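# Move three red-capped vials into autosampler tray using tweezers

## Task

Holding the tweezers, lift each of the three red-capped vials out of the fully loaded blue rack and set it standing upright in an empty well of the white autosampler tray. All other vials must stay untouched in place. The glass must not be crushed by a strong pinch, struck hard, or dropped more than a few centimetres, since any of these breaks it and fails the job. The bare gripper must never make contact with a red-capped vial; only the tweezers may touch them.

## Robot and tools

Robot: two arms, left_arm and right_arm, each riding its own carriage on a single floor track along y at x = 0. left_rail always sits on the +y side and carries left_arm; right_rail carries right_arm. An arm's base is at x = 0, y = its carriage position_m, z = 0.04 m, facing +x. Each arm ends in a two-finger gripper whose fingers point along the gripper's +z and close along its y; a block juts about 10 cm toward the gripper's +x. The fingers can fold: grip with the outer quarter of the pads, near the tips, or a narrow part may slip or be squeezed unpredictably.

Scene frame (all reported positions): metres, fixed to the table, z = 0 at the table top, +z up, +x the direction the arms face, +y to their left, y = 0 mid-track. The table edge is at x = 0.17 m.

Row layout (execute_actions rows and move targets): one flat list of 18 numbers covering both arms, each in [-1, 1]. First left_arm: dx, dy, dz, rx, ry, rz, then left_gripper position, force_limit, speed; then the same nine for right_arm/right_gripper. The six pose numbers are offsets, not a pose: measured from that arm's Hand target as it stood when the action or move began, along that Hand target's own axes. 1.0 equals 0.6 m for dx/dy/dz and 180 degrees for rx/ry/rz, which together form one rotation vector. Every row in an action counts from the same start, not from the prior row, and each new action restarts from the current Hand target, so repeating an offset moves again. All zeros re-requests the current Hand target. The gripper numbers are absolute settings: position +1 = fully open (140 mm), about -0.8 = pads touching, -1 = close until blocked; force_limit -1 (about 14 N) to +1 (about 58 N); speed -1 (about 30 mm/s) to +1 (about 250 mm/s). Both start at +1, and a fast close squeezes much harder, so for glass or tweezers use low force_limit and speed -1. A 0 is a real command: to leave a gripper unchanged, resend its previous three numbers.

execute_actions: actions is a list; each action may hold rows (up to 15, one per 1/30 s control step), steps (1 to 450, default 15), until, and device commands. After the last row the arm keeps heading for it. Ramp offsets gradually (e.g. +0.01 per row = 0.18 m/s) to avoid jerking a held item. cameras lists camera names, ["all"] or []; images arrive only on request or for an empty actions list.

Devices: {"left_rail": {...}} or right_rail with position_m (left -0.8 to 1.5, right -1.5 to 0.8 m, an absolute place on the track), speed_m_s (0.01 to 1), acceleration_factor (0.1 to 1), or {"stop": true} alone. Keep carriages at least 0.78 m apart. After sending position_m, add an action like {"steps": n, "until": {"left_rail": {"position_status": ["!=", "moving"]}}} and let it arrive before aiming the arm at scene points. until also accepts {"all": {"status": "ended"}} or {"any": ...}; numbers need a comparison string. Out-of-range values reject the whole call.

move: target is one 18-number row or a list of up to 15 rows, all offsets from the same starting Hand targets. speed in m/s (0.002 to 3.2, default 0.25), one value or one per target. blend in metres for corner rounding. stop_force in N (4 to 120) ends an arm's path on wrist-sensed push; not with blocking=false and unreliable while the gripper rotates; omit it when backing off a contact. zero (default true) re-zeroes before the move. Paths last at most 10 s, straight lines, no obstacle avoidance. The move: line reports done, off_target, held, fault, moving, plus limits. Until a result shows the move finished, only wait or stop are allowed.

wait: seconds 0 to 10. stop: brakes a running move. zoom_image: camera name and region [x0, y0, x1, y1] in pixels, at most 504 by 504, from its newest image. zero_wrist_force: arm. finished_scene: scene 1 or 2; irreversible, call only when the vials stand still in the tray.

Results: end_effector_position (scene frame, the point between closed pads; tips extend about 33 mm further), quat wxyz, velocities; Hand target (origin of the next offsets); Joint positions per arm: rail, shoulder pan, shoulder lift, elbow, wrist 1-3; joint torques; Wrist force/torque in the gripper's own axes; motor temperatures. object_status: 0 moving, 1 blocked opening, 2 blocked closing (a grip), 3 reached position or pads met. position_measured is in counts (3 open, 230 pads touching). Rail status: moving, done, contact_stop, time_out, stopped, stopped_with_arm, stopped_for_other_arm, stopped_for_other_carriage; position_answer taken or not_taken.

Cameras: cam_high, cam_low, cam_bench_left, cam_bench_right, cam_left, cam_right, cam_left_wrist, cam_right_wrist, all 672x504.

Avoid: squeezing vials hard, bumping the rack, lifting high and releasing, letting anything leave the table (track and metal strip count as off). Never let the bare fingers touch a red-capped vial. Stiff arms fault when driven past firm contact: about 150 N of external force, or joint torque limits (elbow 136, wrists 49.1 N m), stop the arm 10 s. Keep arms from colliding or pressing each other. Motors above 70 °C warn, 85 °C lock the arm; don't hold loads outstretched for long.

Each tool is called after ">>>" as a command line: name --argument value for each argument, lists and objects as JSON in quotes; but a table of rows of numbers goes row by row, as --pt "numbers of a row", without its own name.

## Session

Scene 1 done. Now scene 2.

>>> execute_actions --actions '[]'

>>> zoom_image --camera "cam_left" --region '[390, 160, 520, 310]'

>>> zoom_image --camera "cam_right" --region '[250, 150, 380, 290]'

Scene clock: 0.00 s.
left_arm: end_effector_position=(+0.3563, +1.3033, +0.5790) position_measured=3 object_status=3 end_effector_quat_wxyz=(+0.000, +0.000, +1.000, +0.000) | right_arm: end_effector_position=(+0.3563, -0.9962, +0.5790) position_measured=3 object_status=3 end_effector_quat_wxyz=(+0.000, +0.000, +1.000, +0.000)
Joint positions: left_arm=[1.225 -0.281 -2.157 1.821 -1.235 -1.571 -0.28] | right_arm=[-1.075 -0.281 -2.157 1.821 -1.235 -1.571 -0.28]
Joint velocities: within noise
Joint torques (N m): no reading
Motor temperatures (°C): left_arm=[39 24 27 44 36 38] | right_arm=[41 24 28 37 27 33]
Wrist force (N): no reading
Wrist torque (N m): no reading
Wrist force, peak (N): no reading
Hand target: left_arm +0.3563, +1.3033, +0.5790; +0.000, +0.000, +1.000, +0.000 | right_arm +0.3563, -0.9962, +0.5790; +0.000, +0.000, +1.000, +0.000
Tool commands: left_gripper/position=+1.0 left_gripper/force_limit=+1.0 left_gripper/speed=+1.0 right_gripper/position=+1.0 right_gripper/force_limit=+1.0 right_gripper/speed=+1.0
left_rail: position_m=1.225 position_status=done
right_rail: position_m=-1.075 position_status=done
camera_calibration:
cam_left_wrist: T_world_to_cam=[[-0.00604434, 0.99946, -0.0322921, -1.27011], [0.935377, 0.0170698, 0.35324, -0.567406], [0.353601, -0.0280702, -0.934975, 0.633148], [0, 0, 0, 1]] pos_world=[0.29918, 1.29688, 0.751394]
cam_right_wrist: T_world_to_cam=[[-0.0369092, 0.999118, 0.0200447, 0.994069], [0.93649, 0.0275816, 0.349608, -0.511286], [0.348747, 0.0316755, -0.936682, 0.631679], [0, 0, 0, 1]] pos_world=[0.295208, -0.999099, 0.750506]

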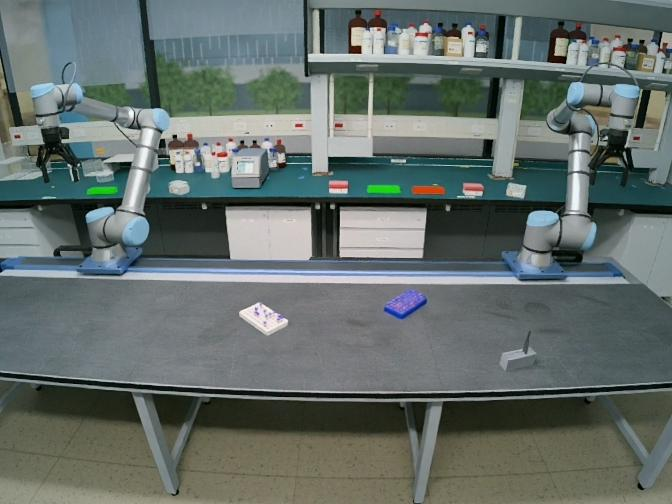

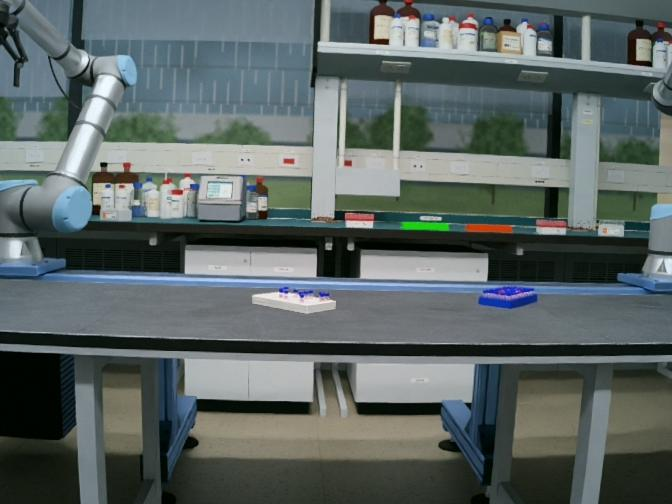

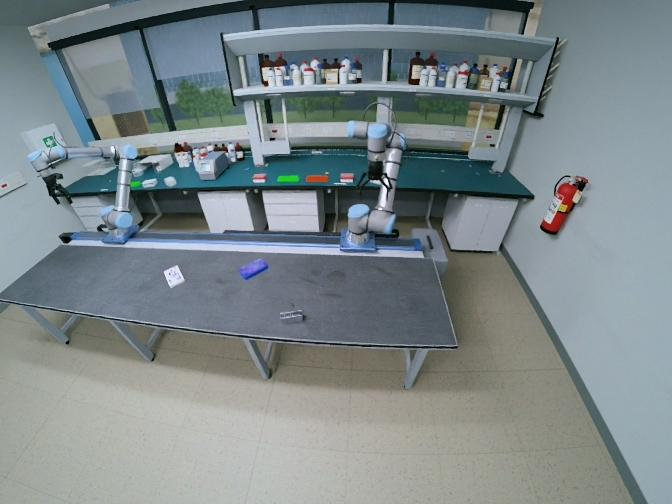

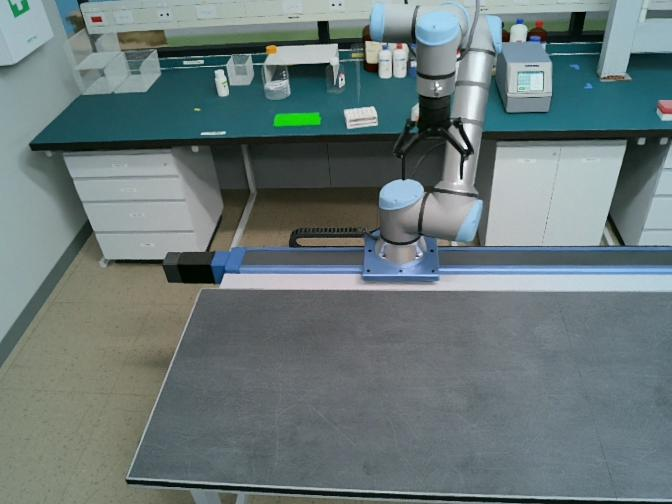

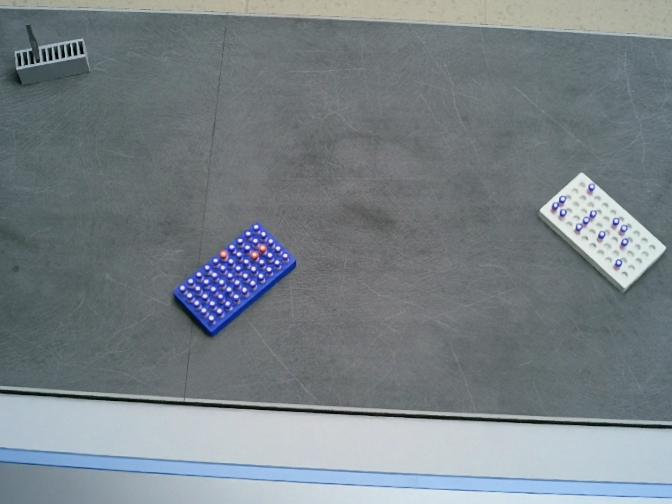

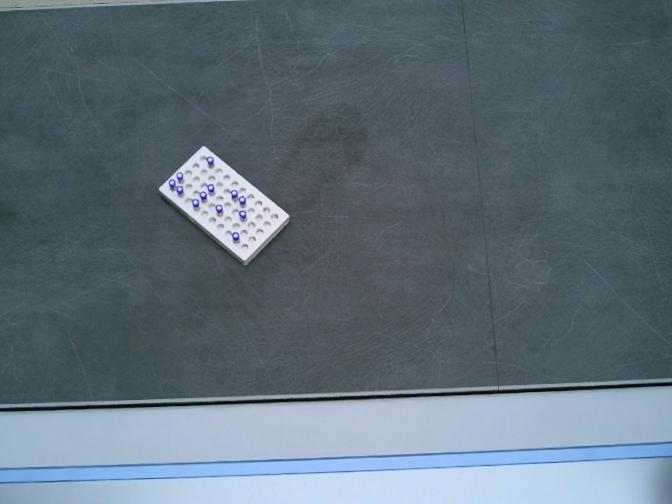

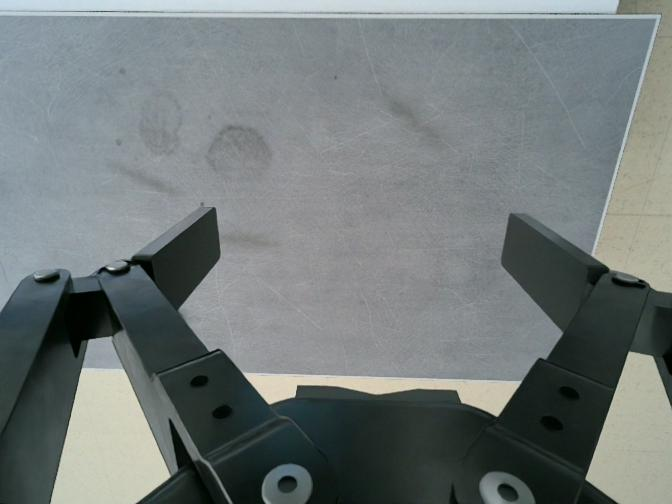

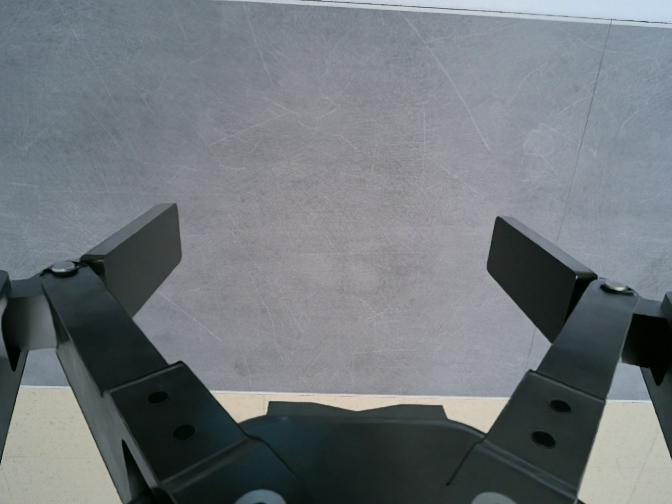

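Scaled by 3.360 from the camera's 672x504 image, which has a finer 960x720 frame.

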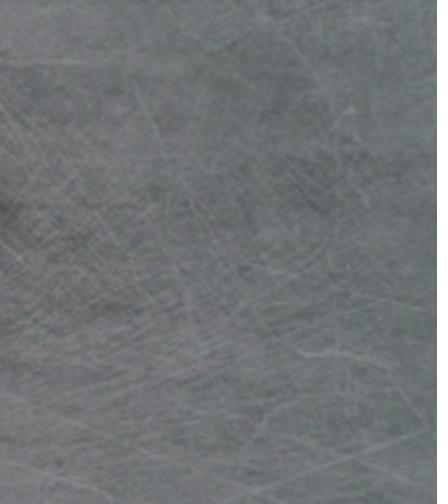

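Scaled by 3.600 from the camera's 672x504 image, which has a finer 960x720 frame.

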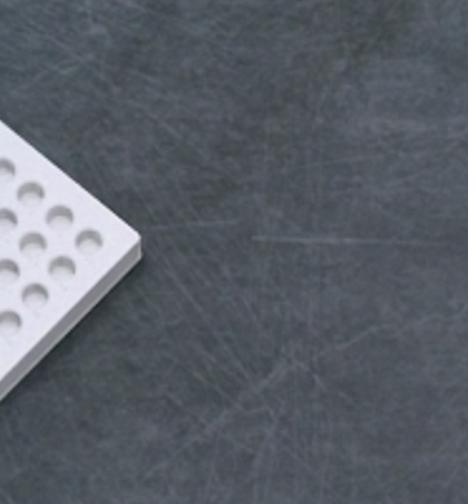

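>>> zoom_image --camera "cam_left" --region '[165, 210, 305, 345]'

>>> zoom_image --camera "cam_right" --region '[150, 140, 300, 275]'

>>> zoom_image --camera "cam_left" --region '[0, 0, 110, 100]'

>>> zoom_image --camera "cam_high" --region '[480, 310, 580, 390]'

Scaled by 3.600 from the camera's 672x504 image, which has a finer 960x720 frame.

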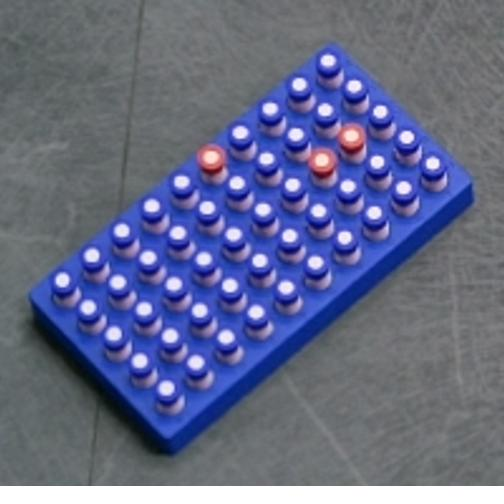

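Scaled by 3.360 from the camera's 672x504 image, which has a finer 960x720 frame.

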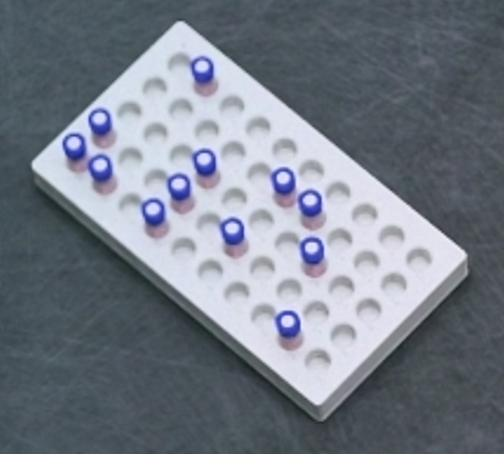

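Scaled by 4.582 from the camera's 672x504 image, which has a finer 960x720 frame.

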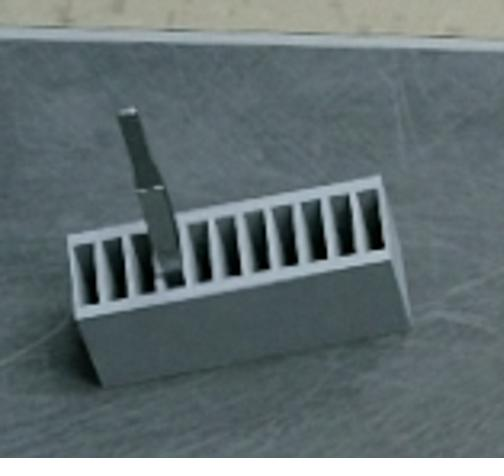

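Scaled by 5.040 from the camera's 672x504 image, which has a finer 960x720 frame.

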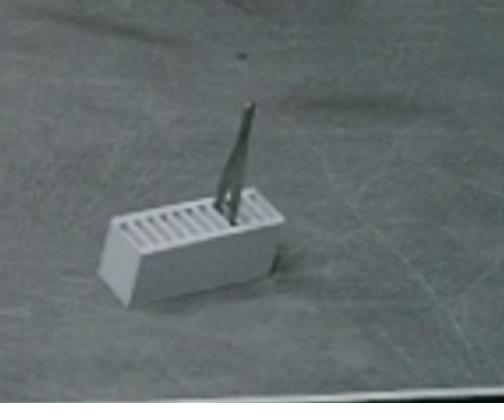

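>>> execute_actions --actions '[{"left_rail": {"position_m": 0.30, "speed_m_s": 0.8, "acceleration_factor": 0.6}, "right_rail": {"position_m": -0.72, "speed_m_s": 0.4, "acceleration_factor": 0.5}, "steps": 200, "until": {"all": {"status": "ended"}}}]'

>>> move --target '[-0.67, 0.826, 0.515, 0, 0, 0.4128, 1, 1, 1, -0.24, 0.318, 0.632, -0.1739, -0.1739, -0.4778, 1, 1, 1]' --speed 0.35 --cameras '["cam_left_wrist", "cam_right_wrist", "cam_high"]'

>>> zoom_image --camera "cam_left_wrist" --region '[230, 60, 470, 240]'

Scene clock: 10.83 s.
left_arm: end_effector_position=(+0.3563, +0.3786, +0.5790) position_measured=3 object_status=3 end_effector_quat_wxyz=(+0.000, +0.000, +1.000, +0.000) | right_arm: end_effector_position=(+0.3563, -0.6414, +0.5790) position_measured=3 object_status=3 end_effector_quat_wxyz=(+0.000, +0.000, +1.000, +0.000)
Joint positions: left_arm=[0.3 -0.281 -2.157 1.821 -1.235 -1.571 -0.28] | right_arm=[-0.72 -0.281 -2.157 1.821 -1.235 -1.571 -0.28]
Joint torques (N m): left_arm=[0.91 1.37 -51.63 -5.43 0.22 0.51] | right_arm=[3.44 3.25 -42.96 -4.64 0.27 0.27]
Wrist force (N): left_arm=[0.5 -0.5 -0.2] | right_arm=[-0.3 -0.2 0.0]
Wrist torque (N m): left_arm=[-0.11 -0.12 0.00] | right_arm=[-0.04 0.06 0.00]
Wrist force, peak (N): left_arm=[0.6 -2.7 0.2] | right_arm=[-0.1 2.2 0.3]
Hand target: left_arm +0.3563, +0.3786, +0.5790; +0.000, +0.000, +1.000, +0.000 | right_arm +0.3563, -0.6414, +0.5790; +0.000, +0.000, +1.000, +0.000
Tool commands: left_gripper/position=+1.0 left_gripper/force_limit=+1.0 left_gripper/speed=+1.0 right_gripper/position=+1.0 right_gripper/force_limit=+1.0 right_gripper/speed=+1.0
left_rail: position_m=0.300 speed_m_s=0.80 position_status=done
right_rail: position_m=-0.720 speed_m_s=0.40 position_status=done

Scene clock: 14.03 s.
left_arm: end_effector_position=(+0.7583, +0.8741, +0.2701) position_measured=3 object_status=3 end_effector_quat_wxyz=(+0.000, +0.604, +0.797, +0.000) | right_arm: end_effector_position=(+0.5003, -0.4507, +0.1999) position_measured=3 object_status=3 end_effector_quat_wxyz=(-0.242, +0.664, -0.664, -0.242)
Joint positions: left_arm=[0.3 0.464 -1.12 1.407 -1.858 -1.571 1.761] | right_arm=[-0.72 -0.253 -1.745 2.379 -1.998 -0.899 -1.897]
Joint torques (N m): left_arm=[18.68 -71.76 -68.9 -3.44 -4.07 4] | right_arm=[12.49 -10.56 -47.54 -6.61 4.53 -4.01]
Wrist force (N): left_arm=[0.2 -0.6 0.1] | right_arm=[0.2 0.4 -0.8]
Wrist torque (N m): left_arm=[-0.15 -0.03 -0.06] | right_arm=[0.12 0.11 0.02]
Wrist force, peak (N): left_arm=[1.3 -2.3 -1.4] | right_arm=[-0.2 -0.5 -1.6]
Hand target: left_arm +0.7584, +0.8742, +0.2700; +0.000, +0.604, +0.797, +0.000 | right_arm +0.5004, -0.4506, +0.1998; -0.242, +0.665, -0.664, -0.242
Off the commanded pose: left_arm 0.000 m, 0 deg | right_arm 0.000 m, 0 deg.
left_rail: position_m=0.300 speed_m_s=0.80 position_status=done
right_rail: position_m=-0.720 speed_m_s=0.40 position_status=done
move: done
camera_calibration:
cam_left_wrist: T_world_to_cam=[[0.960515, 0.276373, -0.0320864, -0.949625], [0.269569, -0.89586, 0.353223, 0.475954], [0.0688763, -0.347926, -0.934989, 0.685657], [0, 0, 0, 1]] pos_world=[0.736601, 0.927396, 0.442494]
cam_right_wrist: T_world_to_cam=[[-0.999118, -0.0411203, -0.00849657, 0.480248], [-0.0276807, 0.492876, 0.869659, 0.0595438], [-0.0315729, 0.869127, -0.49358, 0.68812], [0, 0, 0, 1]] pos_world=[0.503199, -0.607664, 0.29194]
Images, in order (width x height): cam_high 672x504, cam_left_wrist 672x504, cam_right_wrist 672x504.

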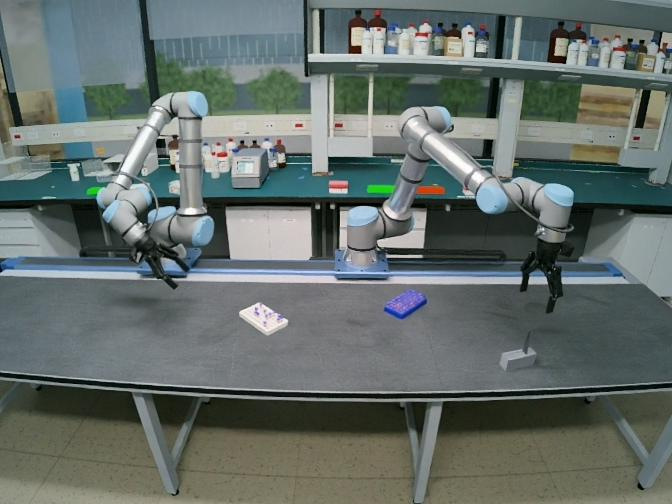

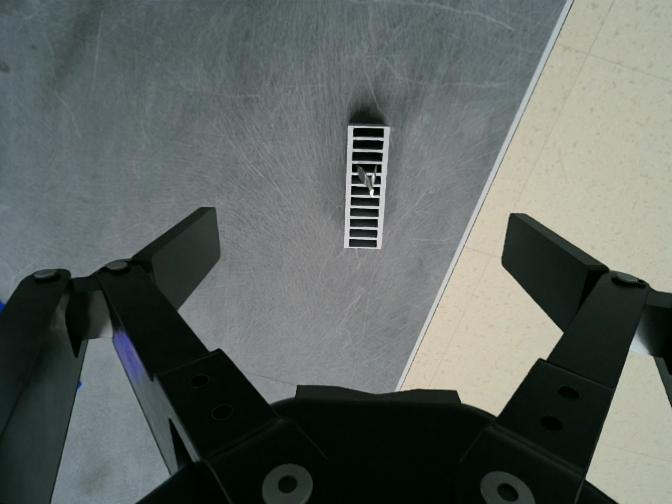

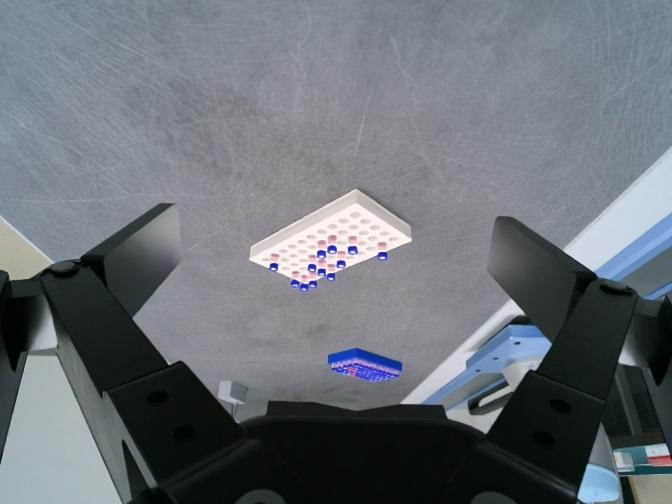

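Scaled by 2.100 from the camera's 672x504 image, which has a finer 960x720 frame.

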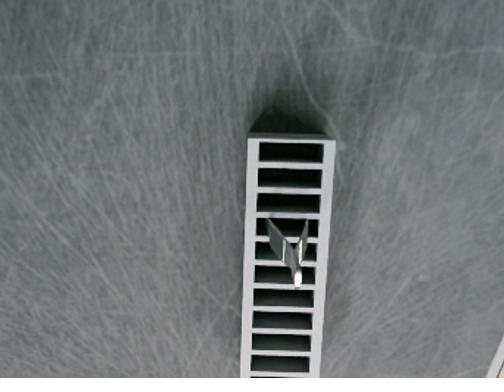

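>>> move --target '[-0.011, 0.0183, 0.1, 0, 0, 0, -0.2, -1, -0.5, 0, 0, 0, 0, 0, 0, 1, 1, 1]' --speed 0.15 --cameras '["cam_left_wrist"]'

>>> zoom_image --camera "cam_left_wrist" --region '[240, 100, 440, 250]'

Scene clock: 16.43 s.
left_arm: end_effector_position=(+0.7707, +0.8708, +0.2100) position_measured=154 object_status=0 end_effector_quat_wxyz=(+0.000, +0.604, +0.797, +0.000) | right_arm: end_effector_position=(+0.5004, -0.4506, +0.1998) position_measured=3 object_status=3 end_effector_quat_wxyz=(-0.242, +0.665, -0.664, -0.242)
Joint positions: left_arm=[0.3 0.455 -1.075 1.45 -1.945 -1.571 1.752] | right_arm=[-0.72 -0.253 -1.744 2.379 -1.998 -0.899 -1.897]
Joint torques (N m): left_arm=[-17.06 -74.33 -36.46 -7.49 0.13 -2.74] | right_arm=[13.16 -13.09 -48.26 -6.29 4.84 -3.77]
Wrist force (N): left_arm=[-0.2 -0.7 0.7] | right_arm=[-0.2 0.2 -1.0]
Wrist torque (N m): left_arm=[-0.19 0.06 0.27] | right_arm=[0.09 0.20 0.01]
Wrist force, peak (N): left_arm=[0.3 0.2 2.3] | right_arm=[-0.2 0.0 -1.7]
Hand target: left_arm +0.7707, +0.8708, +0.2100; +0.000, +0.604, +0.797, +0.000 | right_arm +0.5004, -0.4506, +0.1998; -0.242, +0.665, -0.664, -0.242
Off the commanded pose: left_arm 0.000 m, 0 deg | right_arm 0.000 m, 0 deg.
left_rail: position_m=0.300 speed_m_s=0.80 position_status=done
right_rail: position_m=-0.720 speed_m_s=0.40 position_status=done
move: done
camera_calibration:
cam_left_wrist: T_world_to_cam=[[0.96055, 0.27624, -0.0321651, -0.962521], [0.269468, -0.895867, 0.353285, 0.490915], [0.0687756, -0.348015, -0.934963, 0.627604], [0, 0, 0, 1]] pos_world=[0.7491, 0.924096, 0.382394]
Images, in order (width x height): cam_left_wrist 672x504.

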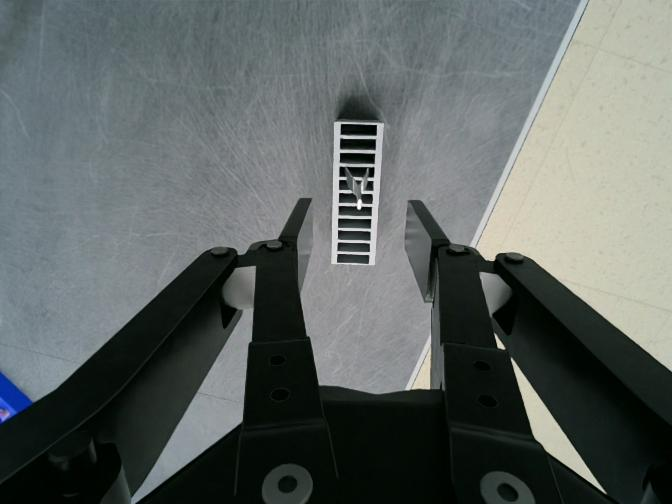

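Scaled by 2.520 from the camera's 672x504 image, which has a finer 960x720 frame.

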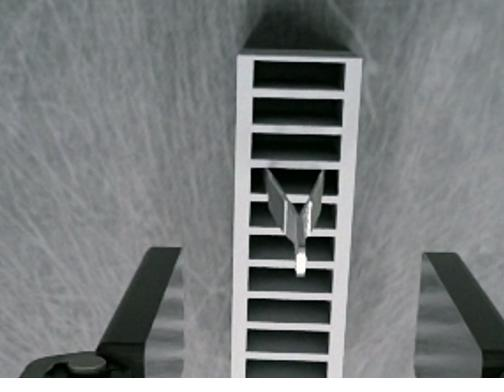

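>>> move --target '[0.0008, 0.0008, 0.1883, 0, 0, 0, -0.2, -1, -0.5, 0, 0, 0, 0, 0, 0, 1, 1, 1]' --speed 0.08 --stop_force 12

>>> execute_actions --actions '[{"rows": [[0,0,0,0,0,0,-0.62,-1,-1,0,0,0,0,0,0,1,1,1]], "steps": 45}]' --cameras '["cam_left_wrist", "cam_high"]'

>>> zoom_image --camera "cam_left_wrist" --region '[260, 150, 460, 300]'

>>> zoom_image --camera "cam_high" --region '[480, 290, 580, 390]'

Scene clock: 19.40 s.
left_arm: end_effector_position=(+0.7711, +0.8714, +0.0970) position_measured=154 object_status=3 end_effector_quat_wxyz=(+0.000, +0.604, +0.797, +0.000) | right_arm: end_effector_position=(+0.5004, -0.4506, +0.1998) position_measured=3 object_status=3 end_effector_quat_wxyz=(-0.242, +0.665, -0.664, -0.242)
Joint positions: left_arm=[0.3 0.455 -0.992 1.537 -2.115 -1.571 1.752] | right_arm=[-0.72 -0.253 -1.744 2.379 -1.998 -0.899 -1.897]
Joint torques (N m): left_arm=[18.92 -76.77 -32.6 -7.47 1.89 3.35] | right_arm=[12.42 -12.18 -46.51 -6.53 4.54 -3.86]
Wrist force (N): left_arm=[0.0 -0.3 0.4] | right_arm=[-0.4 0.0 -1.0]
Wrist torque (N m): left_arm=[-0.09 0.01 0.23] | right_arm=[0.04 0.25 0.02]
Wrist force, peak (N): left_arm=[-0.4 -0.1 2.1] | right_arm=[-0.1 0.4 -1.5]
Hand target: left_arm +0.7711, +0.8714, +0.0970; +0.000, +0.604, +0.797, +0.000 | right_arm +0.5004, -0.4506, +0.1998; -0.242, +0.665, -0.664, -0.242
Off the commanded pose: left_arm 0.000 m, 0 deg | right_arm 0.000 m, 0 deg.
left_rail: position_m=0.300 speed_m_s=0.80 position_status=done
right_rail: position_m=-0.720 speed_m_s=0.40 position_status=done
move: done

Scene clock: 21.10 s.
left_arm: end_effector_position=(+0.7711, +0.8714, +0.0970) position_measured=208 object_status=3 end_effector_quat_wxyz=(+0.000, +0.604, +0.797, +0.000) | right_arm: end_effector_position=(+0.5004, -0.4506, +0.1998) position_measured=3 object_status=3 end_effector_quat_wxyz=(-0.242, +0.665, -0.664, -0.242)
Joint positions: left_arm=[0.3 0.455 -0.992 1.537 -2.115 -1.571 1.752] | right_arm=[-0.72 -0.253 -1.744 2.379 -1.998 -0.899 -1.897]
Joint torques (N m): left_arm=[19.04 -77.12 -32.96 -7.17 1.83 3.27] | right_arm=[11.21 -11.87 -47.69 -6.28 4.44 -3.89]
Wrist force (N): left_arm=[0.0 0.1 -0.2] | right_arm=[0.1 -0.3 -0.8]
Wrist torque (N m): left_arm=[-0.01 0.02 0.22] | right_arm=[-0.02 0.14 0.01]
Wrist force, peak (N): left_arm=[0.1 -0.5 1.4] | right_arm=[-0.6 -0.4 -1.2]
Hand target: left_arm +0.7711, +0.8714, +0.0970; +0.000, +0.604, +0.797, +0.000 | right_arm +0.5004, -0.4506, +0.1998; -0.242, +0.665, -0.664, -0.242
Off the commanded pose: left_arm 0.000 m, 0 deg | right_arm 0.000 m, 0 deg.
left_rail: position_m=0.300 speed_m_s=0.80 position_status=done
right_rail: position_m=-0.720 speed_m_s=0.40 position_status=done
camera_calibration:
cam_left_wrist: T_world_to_cam=[[0.96055, 0.27624, -0.0321651, -0.966578], [0.269468, -0.895867, 0.353285, 0.531168], [0.0687756, -0.348015, -0.934963, 0.5222], [0, 0, 0, 1]] pos_world=[0.7494, 0.924596, 0.269494]
Images, in order (width x height): cam_high 672x504, cam_left_wrist 672x504.

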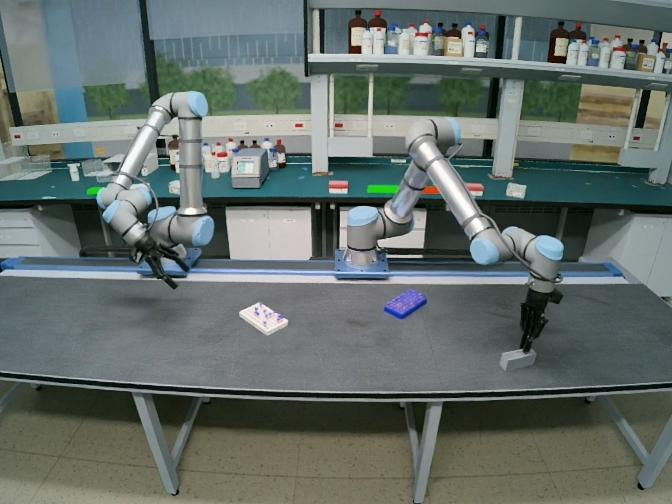

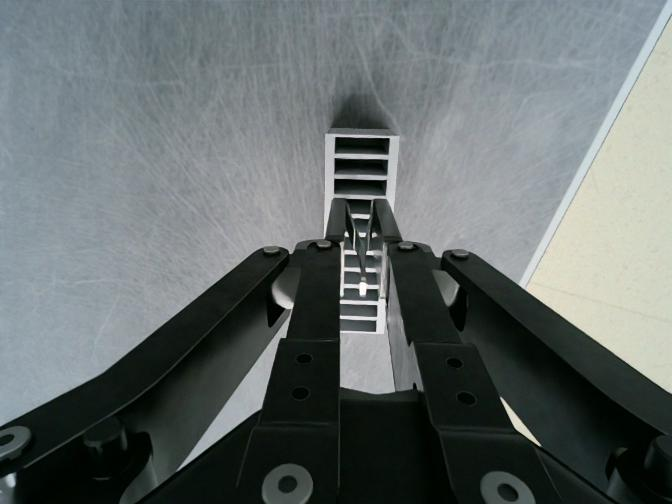

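Scaled by 2.520 from the camera's 672x504 image, which has a finer 960x720 frame.

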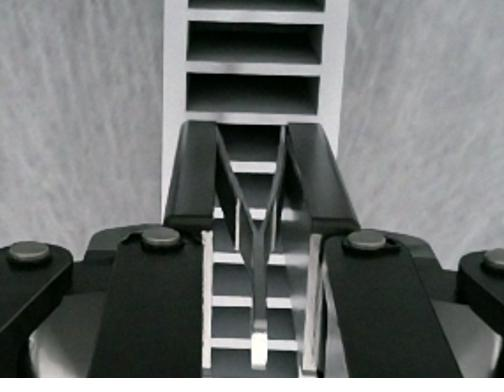

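Scaled by 5.040 from the camera's 672x504 image, which has a finer 960x720 frame.

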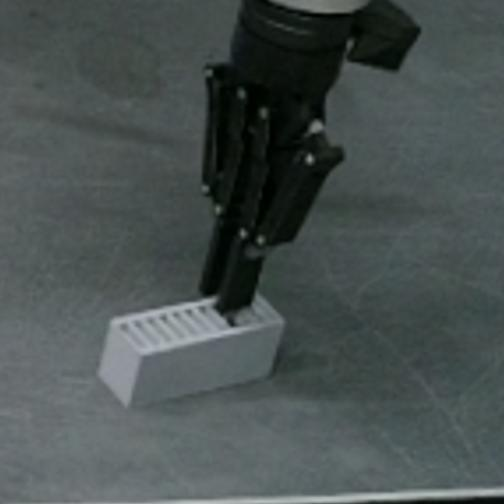

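>>> execute_actions --actions '[{"rows": [[0,0,0,0,0,0,-0.67,-1,-1,0,0,0,0,0,0,1,1,1]], "steps": 40}]'

>>> move --pt "0 0 -0.05 0 0 0 -0.67 -1 -1 0 0 0 0 0 0 1 1 1" --pt "0 0 -0.22 0 0 0 -0.67 -1 -1 0 0 0 0 0 0 1 1 1" --speed '[0.05, 0.1]' --blend '[0.01, 0]' --cameras '["cam_left_wrist", "cam_high"]'

>>> zoom_image --camera "cam_left_wrist" --region '[310, 160, 410, 235]'

>>> zoom_image --camera "cam_high" --region '[480, 250, 580, 380]'

Scene clock: 23.03 s.
left_arm: end_effector_position=(+0.7711, +0.8714, +0.0970) position_measured=213 object_status=3 end_effector_quat_wxyz=(+0.000, +0.604, +0.797, +0.000) | right_arm: end_effector_position=(+0.5004, -0.4506, +0.1998) position_measured=3 object_status=3 end_effector_quat_wxyz=(-0.242, +0.665, -0.664, -0.242)
Joint positions: left_arm=[0.3 0.455 -0.992 1.537 -2.115 -1.571 1.752] | right_arm=[-0.72 -0.253 -1.744 2.379 -1.998 -0.899 -1.897]
Joint torques (N m): left_arm=[19.8 -75.95 -32.71 -5.79 2.01 3.3] | right_arm=[11.3 -12.98 -47.24 -6.12 4.55 -3.94]
Wrist force (N): left_arm=[-0.4 -0.5 -0.1] | right_arm=[-0.2 -0.3 -0.8]
Wrist torque (N m): left_arm=[-0.11 0.10 0.22] | right_arm=[-0.03 0.21 0.01]
Wrist force, peak (N): left_arm=[-0.3 -0.4 -1.0] | right_arm=[-0.2 0.6 -1.3]
Hand target: left_arm +0.7711, +0.8714, +0.0970; +0.000, +0.604, +0.797, +0.000 | right_arm +0.5004, -0.4506, +0.1998; -0.242, +0.665, -0.664, -0.242
Off the commanded pose: left_arm 0.000 m, 0 deg | right_arm 0.000 m, 0 deg.
left_rail: position_m=0.300 speed_m_s=0.80 position_status=done
right_rail: position_m=-0.720 speed_m_s=0.40 position_status=done

Scene clock: 25.17 s.
left_arm: end_effector_position=(+0.7710, +0.8714, +0.2289) position_measured=213 object_status=3 end_effector_quat_wxyz=(+0.000, +0.604, +0.797, +0.000) | right_arm: end_effector_position=(+0.5004, -0.4506, +0.1998) position_measured=3 object_status=3 end_effector_quat_wxyz=(-0.242, +0.665, -0.664, -0.242)
Joint positions: left_arm=[0.3 0.455 -1.085 1.43 -1.916 -1.571 1.752] | right_arm=[-0.72 -0.253 -1.744 2.379 -1.998 -0.899 -1.897]
Joint torques (N m): left_arm=[16.44 -93.72 -67.37 -3.77 1.36 2.8] | right_arm=[9.26 -13.73 -46.38 -6.55 4.38 -3.82]
Wrist force (N): left_arm=[0.0 -0.5 0.8] | right_arm=[-0.8 0.3 -0.7]
Wrist torque (N m): left_arm=[-0.13 0.00 0.20] | right_arm=[0.10 0.35 0.02]
Wrist force, peak (N): left_arm=[0.3 0.1 1.4] | right_arm=[0.5 0.6 -1.3]
Hand target: left_arm +0.7711, +0.8714, +0.2290; +0.000, +0.604, +0.797, +0.000 | right_arm +0.5004, -0.4506, +0.1998; -0.242, +0.665, -0.664, -0.242
Off the commanded pose: left_arm 0.000 m, 0 deg | right_arm 0.000 m, 0 deg.
left_rail: position_m=0.300 speed_m_s=0.80 position_status=done
right_rail: position_m=-0.720 speed_m_s=0.40 position_status=done
move: done
camera_calibration:
cam_left_wrist: T_world_to_cam=[[0.960554, 0.276218, -0.0322299, -0.962324], [0.269478, -0.895906, 0.353176, 0.484767], [0.0686786, -0.34793, -0.935002, 0.645472], [0, 0, 0, 1]] pos_world=[0.7494, 0.924696, 0.401293]
Images, in order (width x height): cam_high 672x504, cam_left_wrist 672x504.

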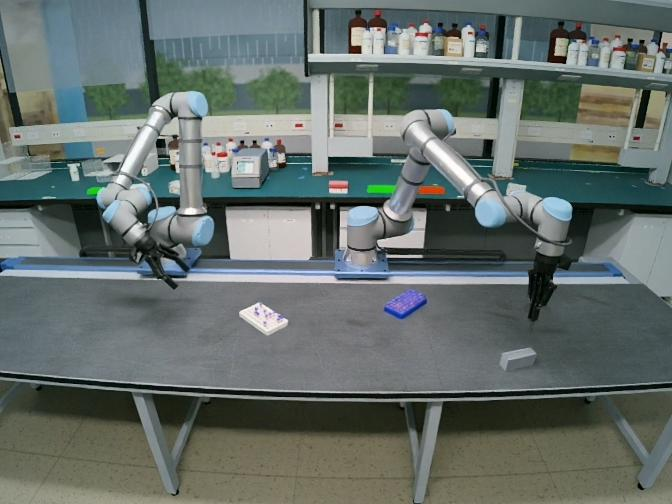

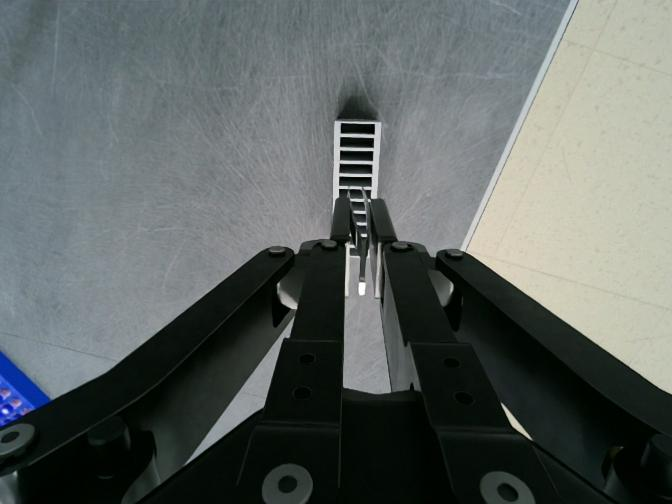

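Scaled by 5.040 from the camera's 672x504 image, which has a finer 960x720 frame.

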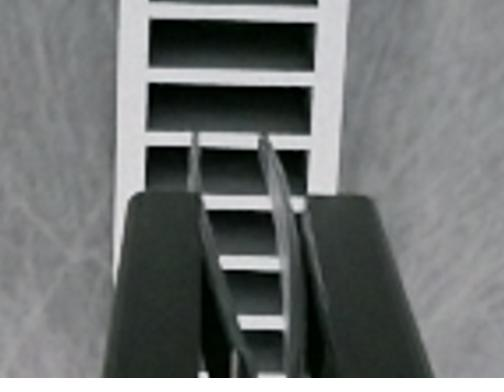

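Scaled by 3.877 from the camera's 672x504 image, which has a finer 960x720 frame.

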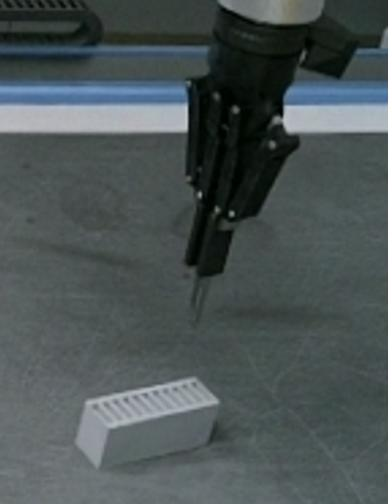

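>>> move --pt "-0.3263 -0.3877 0.1 0 0 -0.1478 -0.67 -1 -1 0 0 0 0 0 0 1 1 1" --pt "-0.3263 -0.3877 0.2017 0 0 -0.1478 -0.67 -1 -1 0 0 0 0 0 0 1 1 1" --speed '[0.2, 0.1]' --blend '[0.02, 0]'

>>> execute_actions --actions '[{"rows": [[0,0,0,0,0,0,-0.64,-1,-1,0,0,0,0,0,0,1,1,1]], "steps": 25}]' --cameras '["cam_left_wrist", "cam_high"]'

>>> zoom_image --camera "cam_left_wrist" --region '[310, 160, 410, 310]'

>>> zoom_image --camera "cam_left_wrist" --region '[310, 160, 410, 235]'

Scene clock: 29.23 s.
left_arm: end_effector_position=(+0.6001, +0.6199, +0.1082) position_measured=213 object_status=3 end_effector_quat_wxyz=(+0.000, +0.404, +0.915, +0.000) | right_arm: end_effector_position=(+0.5004, -0.4506, +0.1998) position_measured=3 object_status=3 end_effector_quat_wxyz=(-0.242, +0.665, -0.664, -0.242)
Joint positions: left_arm=[0.3 0.231 -1.396 2.113 -2.287 -1.571 1.063] | right_arm=[-0.72 -0.253 -1.744 2.379 -1.998 -0.899 -1.897]
Joint torques (N m): left_arm=[-15.17 -43.85 -27.18 -6.98 4.59 -2.71] | right_arm=[13.69 -13.84 -46.8 -6.38 4.26 -3.76]
Wrist force (N): left_arm=[-0.2 -0.2 0.8] | right_arm=[0.4 0.4 -1.0]
Wrist torque (N m): left_arm=[-0.08 0.07 0.27] | right_arm=[0.13 0.07 0.01]
Wrist force, peak (N): left_arm=[-0.5 -1.7 0.4] | right_arm=[0.0 0.2 -1.5]
Hand target: left_arm +0.6001, +0.6200, +0.1080; +0.000, +0.404, +0.915, +0.000 | right_arm +0.5004, -0.4506, +0.1998; -0.242, +0.665, -0.664, -0.242
Off the commanded pose: left_arm 0.000 m, 0 deg | right_arm 0.000 m, 0 deg.
left_rail: position_m=0.300 speed_m_s=0.80 position_status=done
right_rail: position_m=-0.720 speed_m_s=0.40 position_status=done
move: done

Scene clock: 30.27 s.
left_arm: end_effector_position=(+0.6001, +0.6199, +0.1080) position_measured=210 object_status=3 end_effector_quat_wxyz=(+0.000, +0.404, +0.915, +0.000) | right_arm: end_effector_position=(+0.5004, -0.4506, +0.1998) position_measured=3 object_status=3 end_effector_quat_wxyz=(-0.242, +0.665, -0.664, -0.242)
Joint positions: left_arm=[0.3 0.231 -1.396 2.113 -2.288 -1.571 1.063] | right_arm=[-0.72 -0.253 -1.744 2.379 -1.998 -0.899 -1.897]
Joint torques (N m): left_arm=[-11.66 -40.78 -27.28 -7.38 4.64 -2.51] | right_arm=[10.55 -14 -47.51 -6.52 4.66 -3.86]
Wrist force (N): left_arm=[0.1 -0.3 0.5] | right_arm=[0.0 0.2 -1.1]
Wrist torque (N m): left_arm=[-0.09 -0.01 0.27] | right_arm=[0.08 0.16 0.02]
Wrist force, peak (N): left_arm=[0.1 -0.4 1.2] | right_arm=[0.1 0.1 -1.5]
Hand target: left_arm +0.6001, +0.6200, +0.1080; +0.000, +0.404, +0.915, +0.000 | right_arm +0.5004, -0.4506, +0.1998; -0.242, +0.665, -0.664, -0.242
Off the commanded pose: left_arm 0.000 m, 0 deg | right_arm 0.000 m, 0 deg.
left_rail: position_m=0.300 speed_m_s=0.80 position_status=done
right_rail: position_m=-0.720 speed_m_s=0.40 position_status=done
camera_calibration:
cam_left_wrist: T_world_to_cam=[[0.735161, 0.677127, -0.0322009, -0.845825], [0.64213, -0.680367, 0.353227, -0.0090275], [0.217271, -0.280356, -0.934983, 0.325611], [0, 0, 0, 1]] pos_world=[0.556869, 0.657876, 0.280394]
Images, in order (width x height): cam_high 672x504, cam_left_wrist 672x504.

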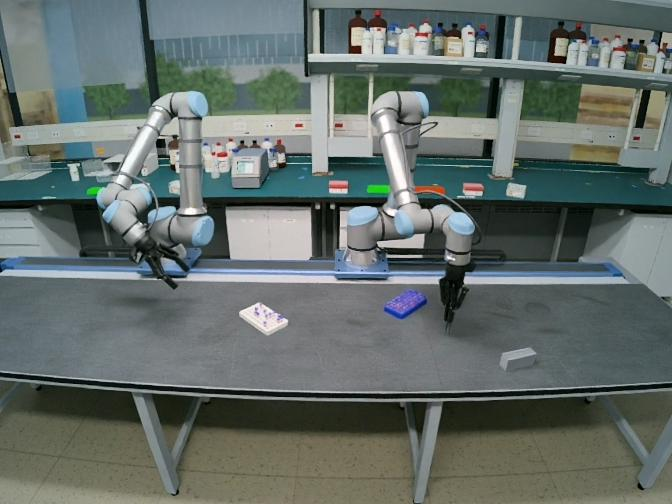

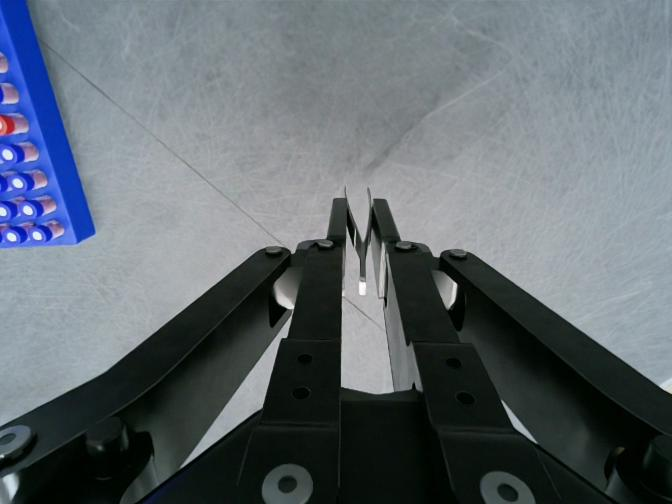

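Scaled by 3.360 from the camera's 672x504 image, which has a finer 960x720 frame.

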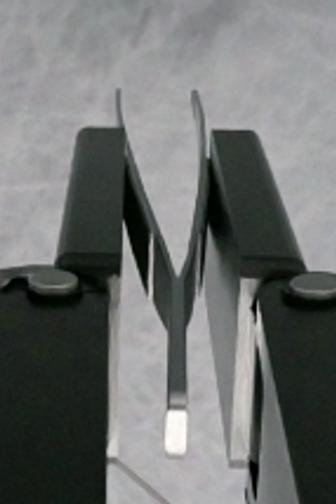

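Scaled by 5.040 from the camera's 672x504 image, which has a finer 960x720 frame.

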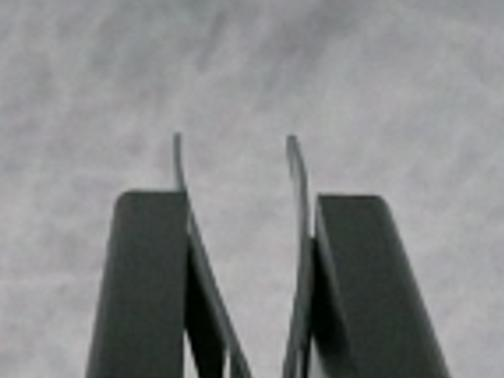

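>>> execute_actions --actions '[{"rows": [[0,0,0,0,0,0,-0.63,-1,-1,0,0,0,0,0,0,1,1,1]], "steps": 20}]' --cameras '["cam_left_wrist"]'

>>> zoom_image --camera "cam_left_wrist" --region '[310, 160, 410, 310]'

>>> zoom_image --camera "cam_left_wrist" --region '[310, 160, 410, 235]'

Scene clock: 32.10 s.
left_arm: end_effector_position=(+0.6001, +0.6199, +0.1080) position_measured=209 object_status=3 end_effector_quat_wxyz=(+0.000, +0.404, +0.915, +0.000) | right_arm: end_effector_position=(+0.5004, -0.4506, +0.1998) position_measured=3 object_status=3 end_effector_quat_wxyz=(-0.242, +0.665, -0.664, -0.242)
Joint positions: left_arm=[0.3 0.231 -1.396 2.113 -2.288 -1.571 1.063] | right_arm=[-0.72 -0.253 -1.744 2.379 -1.998 -0.899 -1.897]
Joint torques (N m): left_arm=[-7.71 -40.73 -28.04 -7.65 4.61 -2.46] | right_arm=[11.43 -14.21 -45.9 -6.16 4.54 -3.95]
Wrist force (N): left_arm=[0.4 -0.2 1.0] | right_arm=[-0.2 -0.4 -0.8]
Wrist torque (N m): left_arm=[-0.06 -0.07 0.27] | right_arm=[-0.06 0.19 0.03]
Wrist force, peak (N): left_arm=[0.6 0.2 1.1] | right_arm=[0.4 0.4 -1.4]
Hand target: left_arm +0.6001, +0.6200, +0.1080; +0.000, +0.404, +0.915, +0.000 | right_arm +0.5004, -0.4506, +0.1998; -0.242, +0.665, -0.664, -0.242
Off the commanded pose: left_arm 0.000 m, 0 deg | right_arm 0.000 m, 0 deg.
left_rail: position_m=0.300 speed_m_s=0.80 position_status=done
right_rail: position_m=-0.720 speed_m_s=0.40 position_status=done
camera_calibration:
cam_left_wrist: T_world_to_cam=[[0.735161, 0.677127, -0.0322009, -0.845825], [0.64213, -0.680367, 0.353227, -0.0090275], [0.217271, -0.280356, -0.934983, 0.325611], [0, 0, 0, 1]] pos_world=[0.556869, 0.657876, 0.280394]
Images, in order (width x height): cam_left_wrist 672x504.

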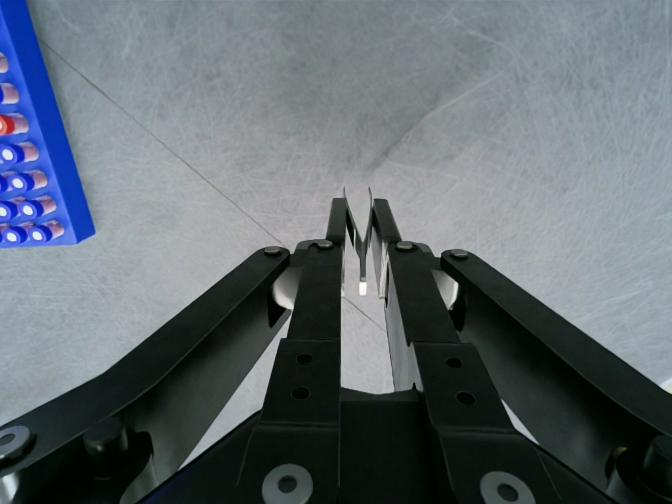

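Scaled by 3.360 from the camera's 672x504 image, which has a finer 960x720 frame.

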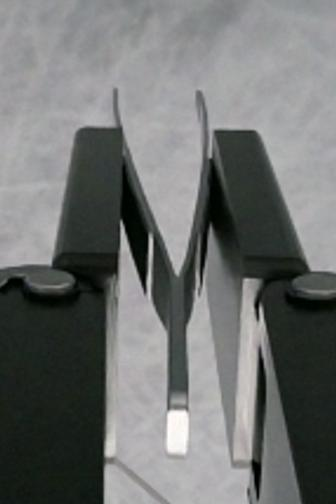

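Scaled by 5.040 from the camera's 672x504 image, which has a finer 960x720 frame.

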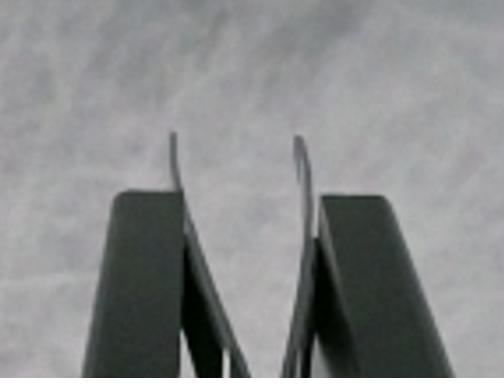

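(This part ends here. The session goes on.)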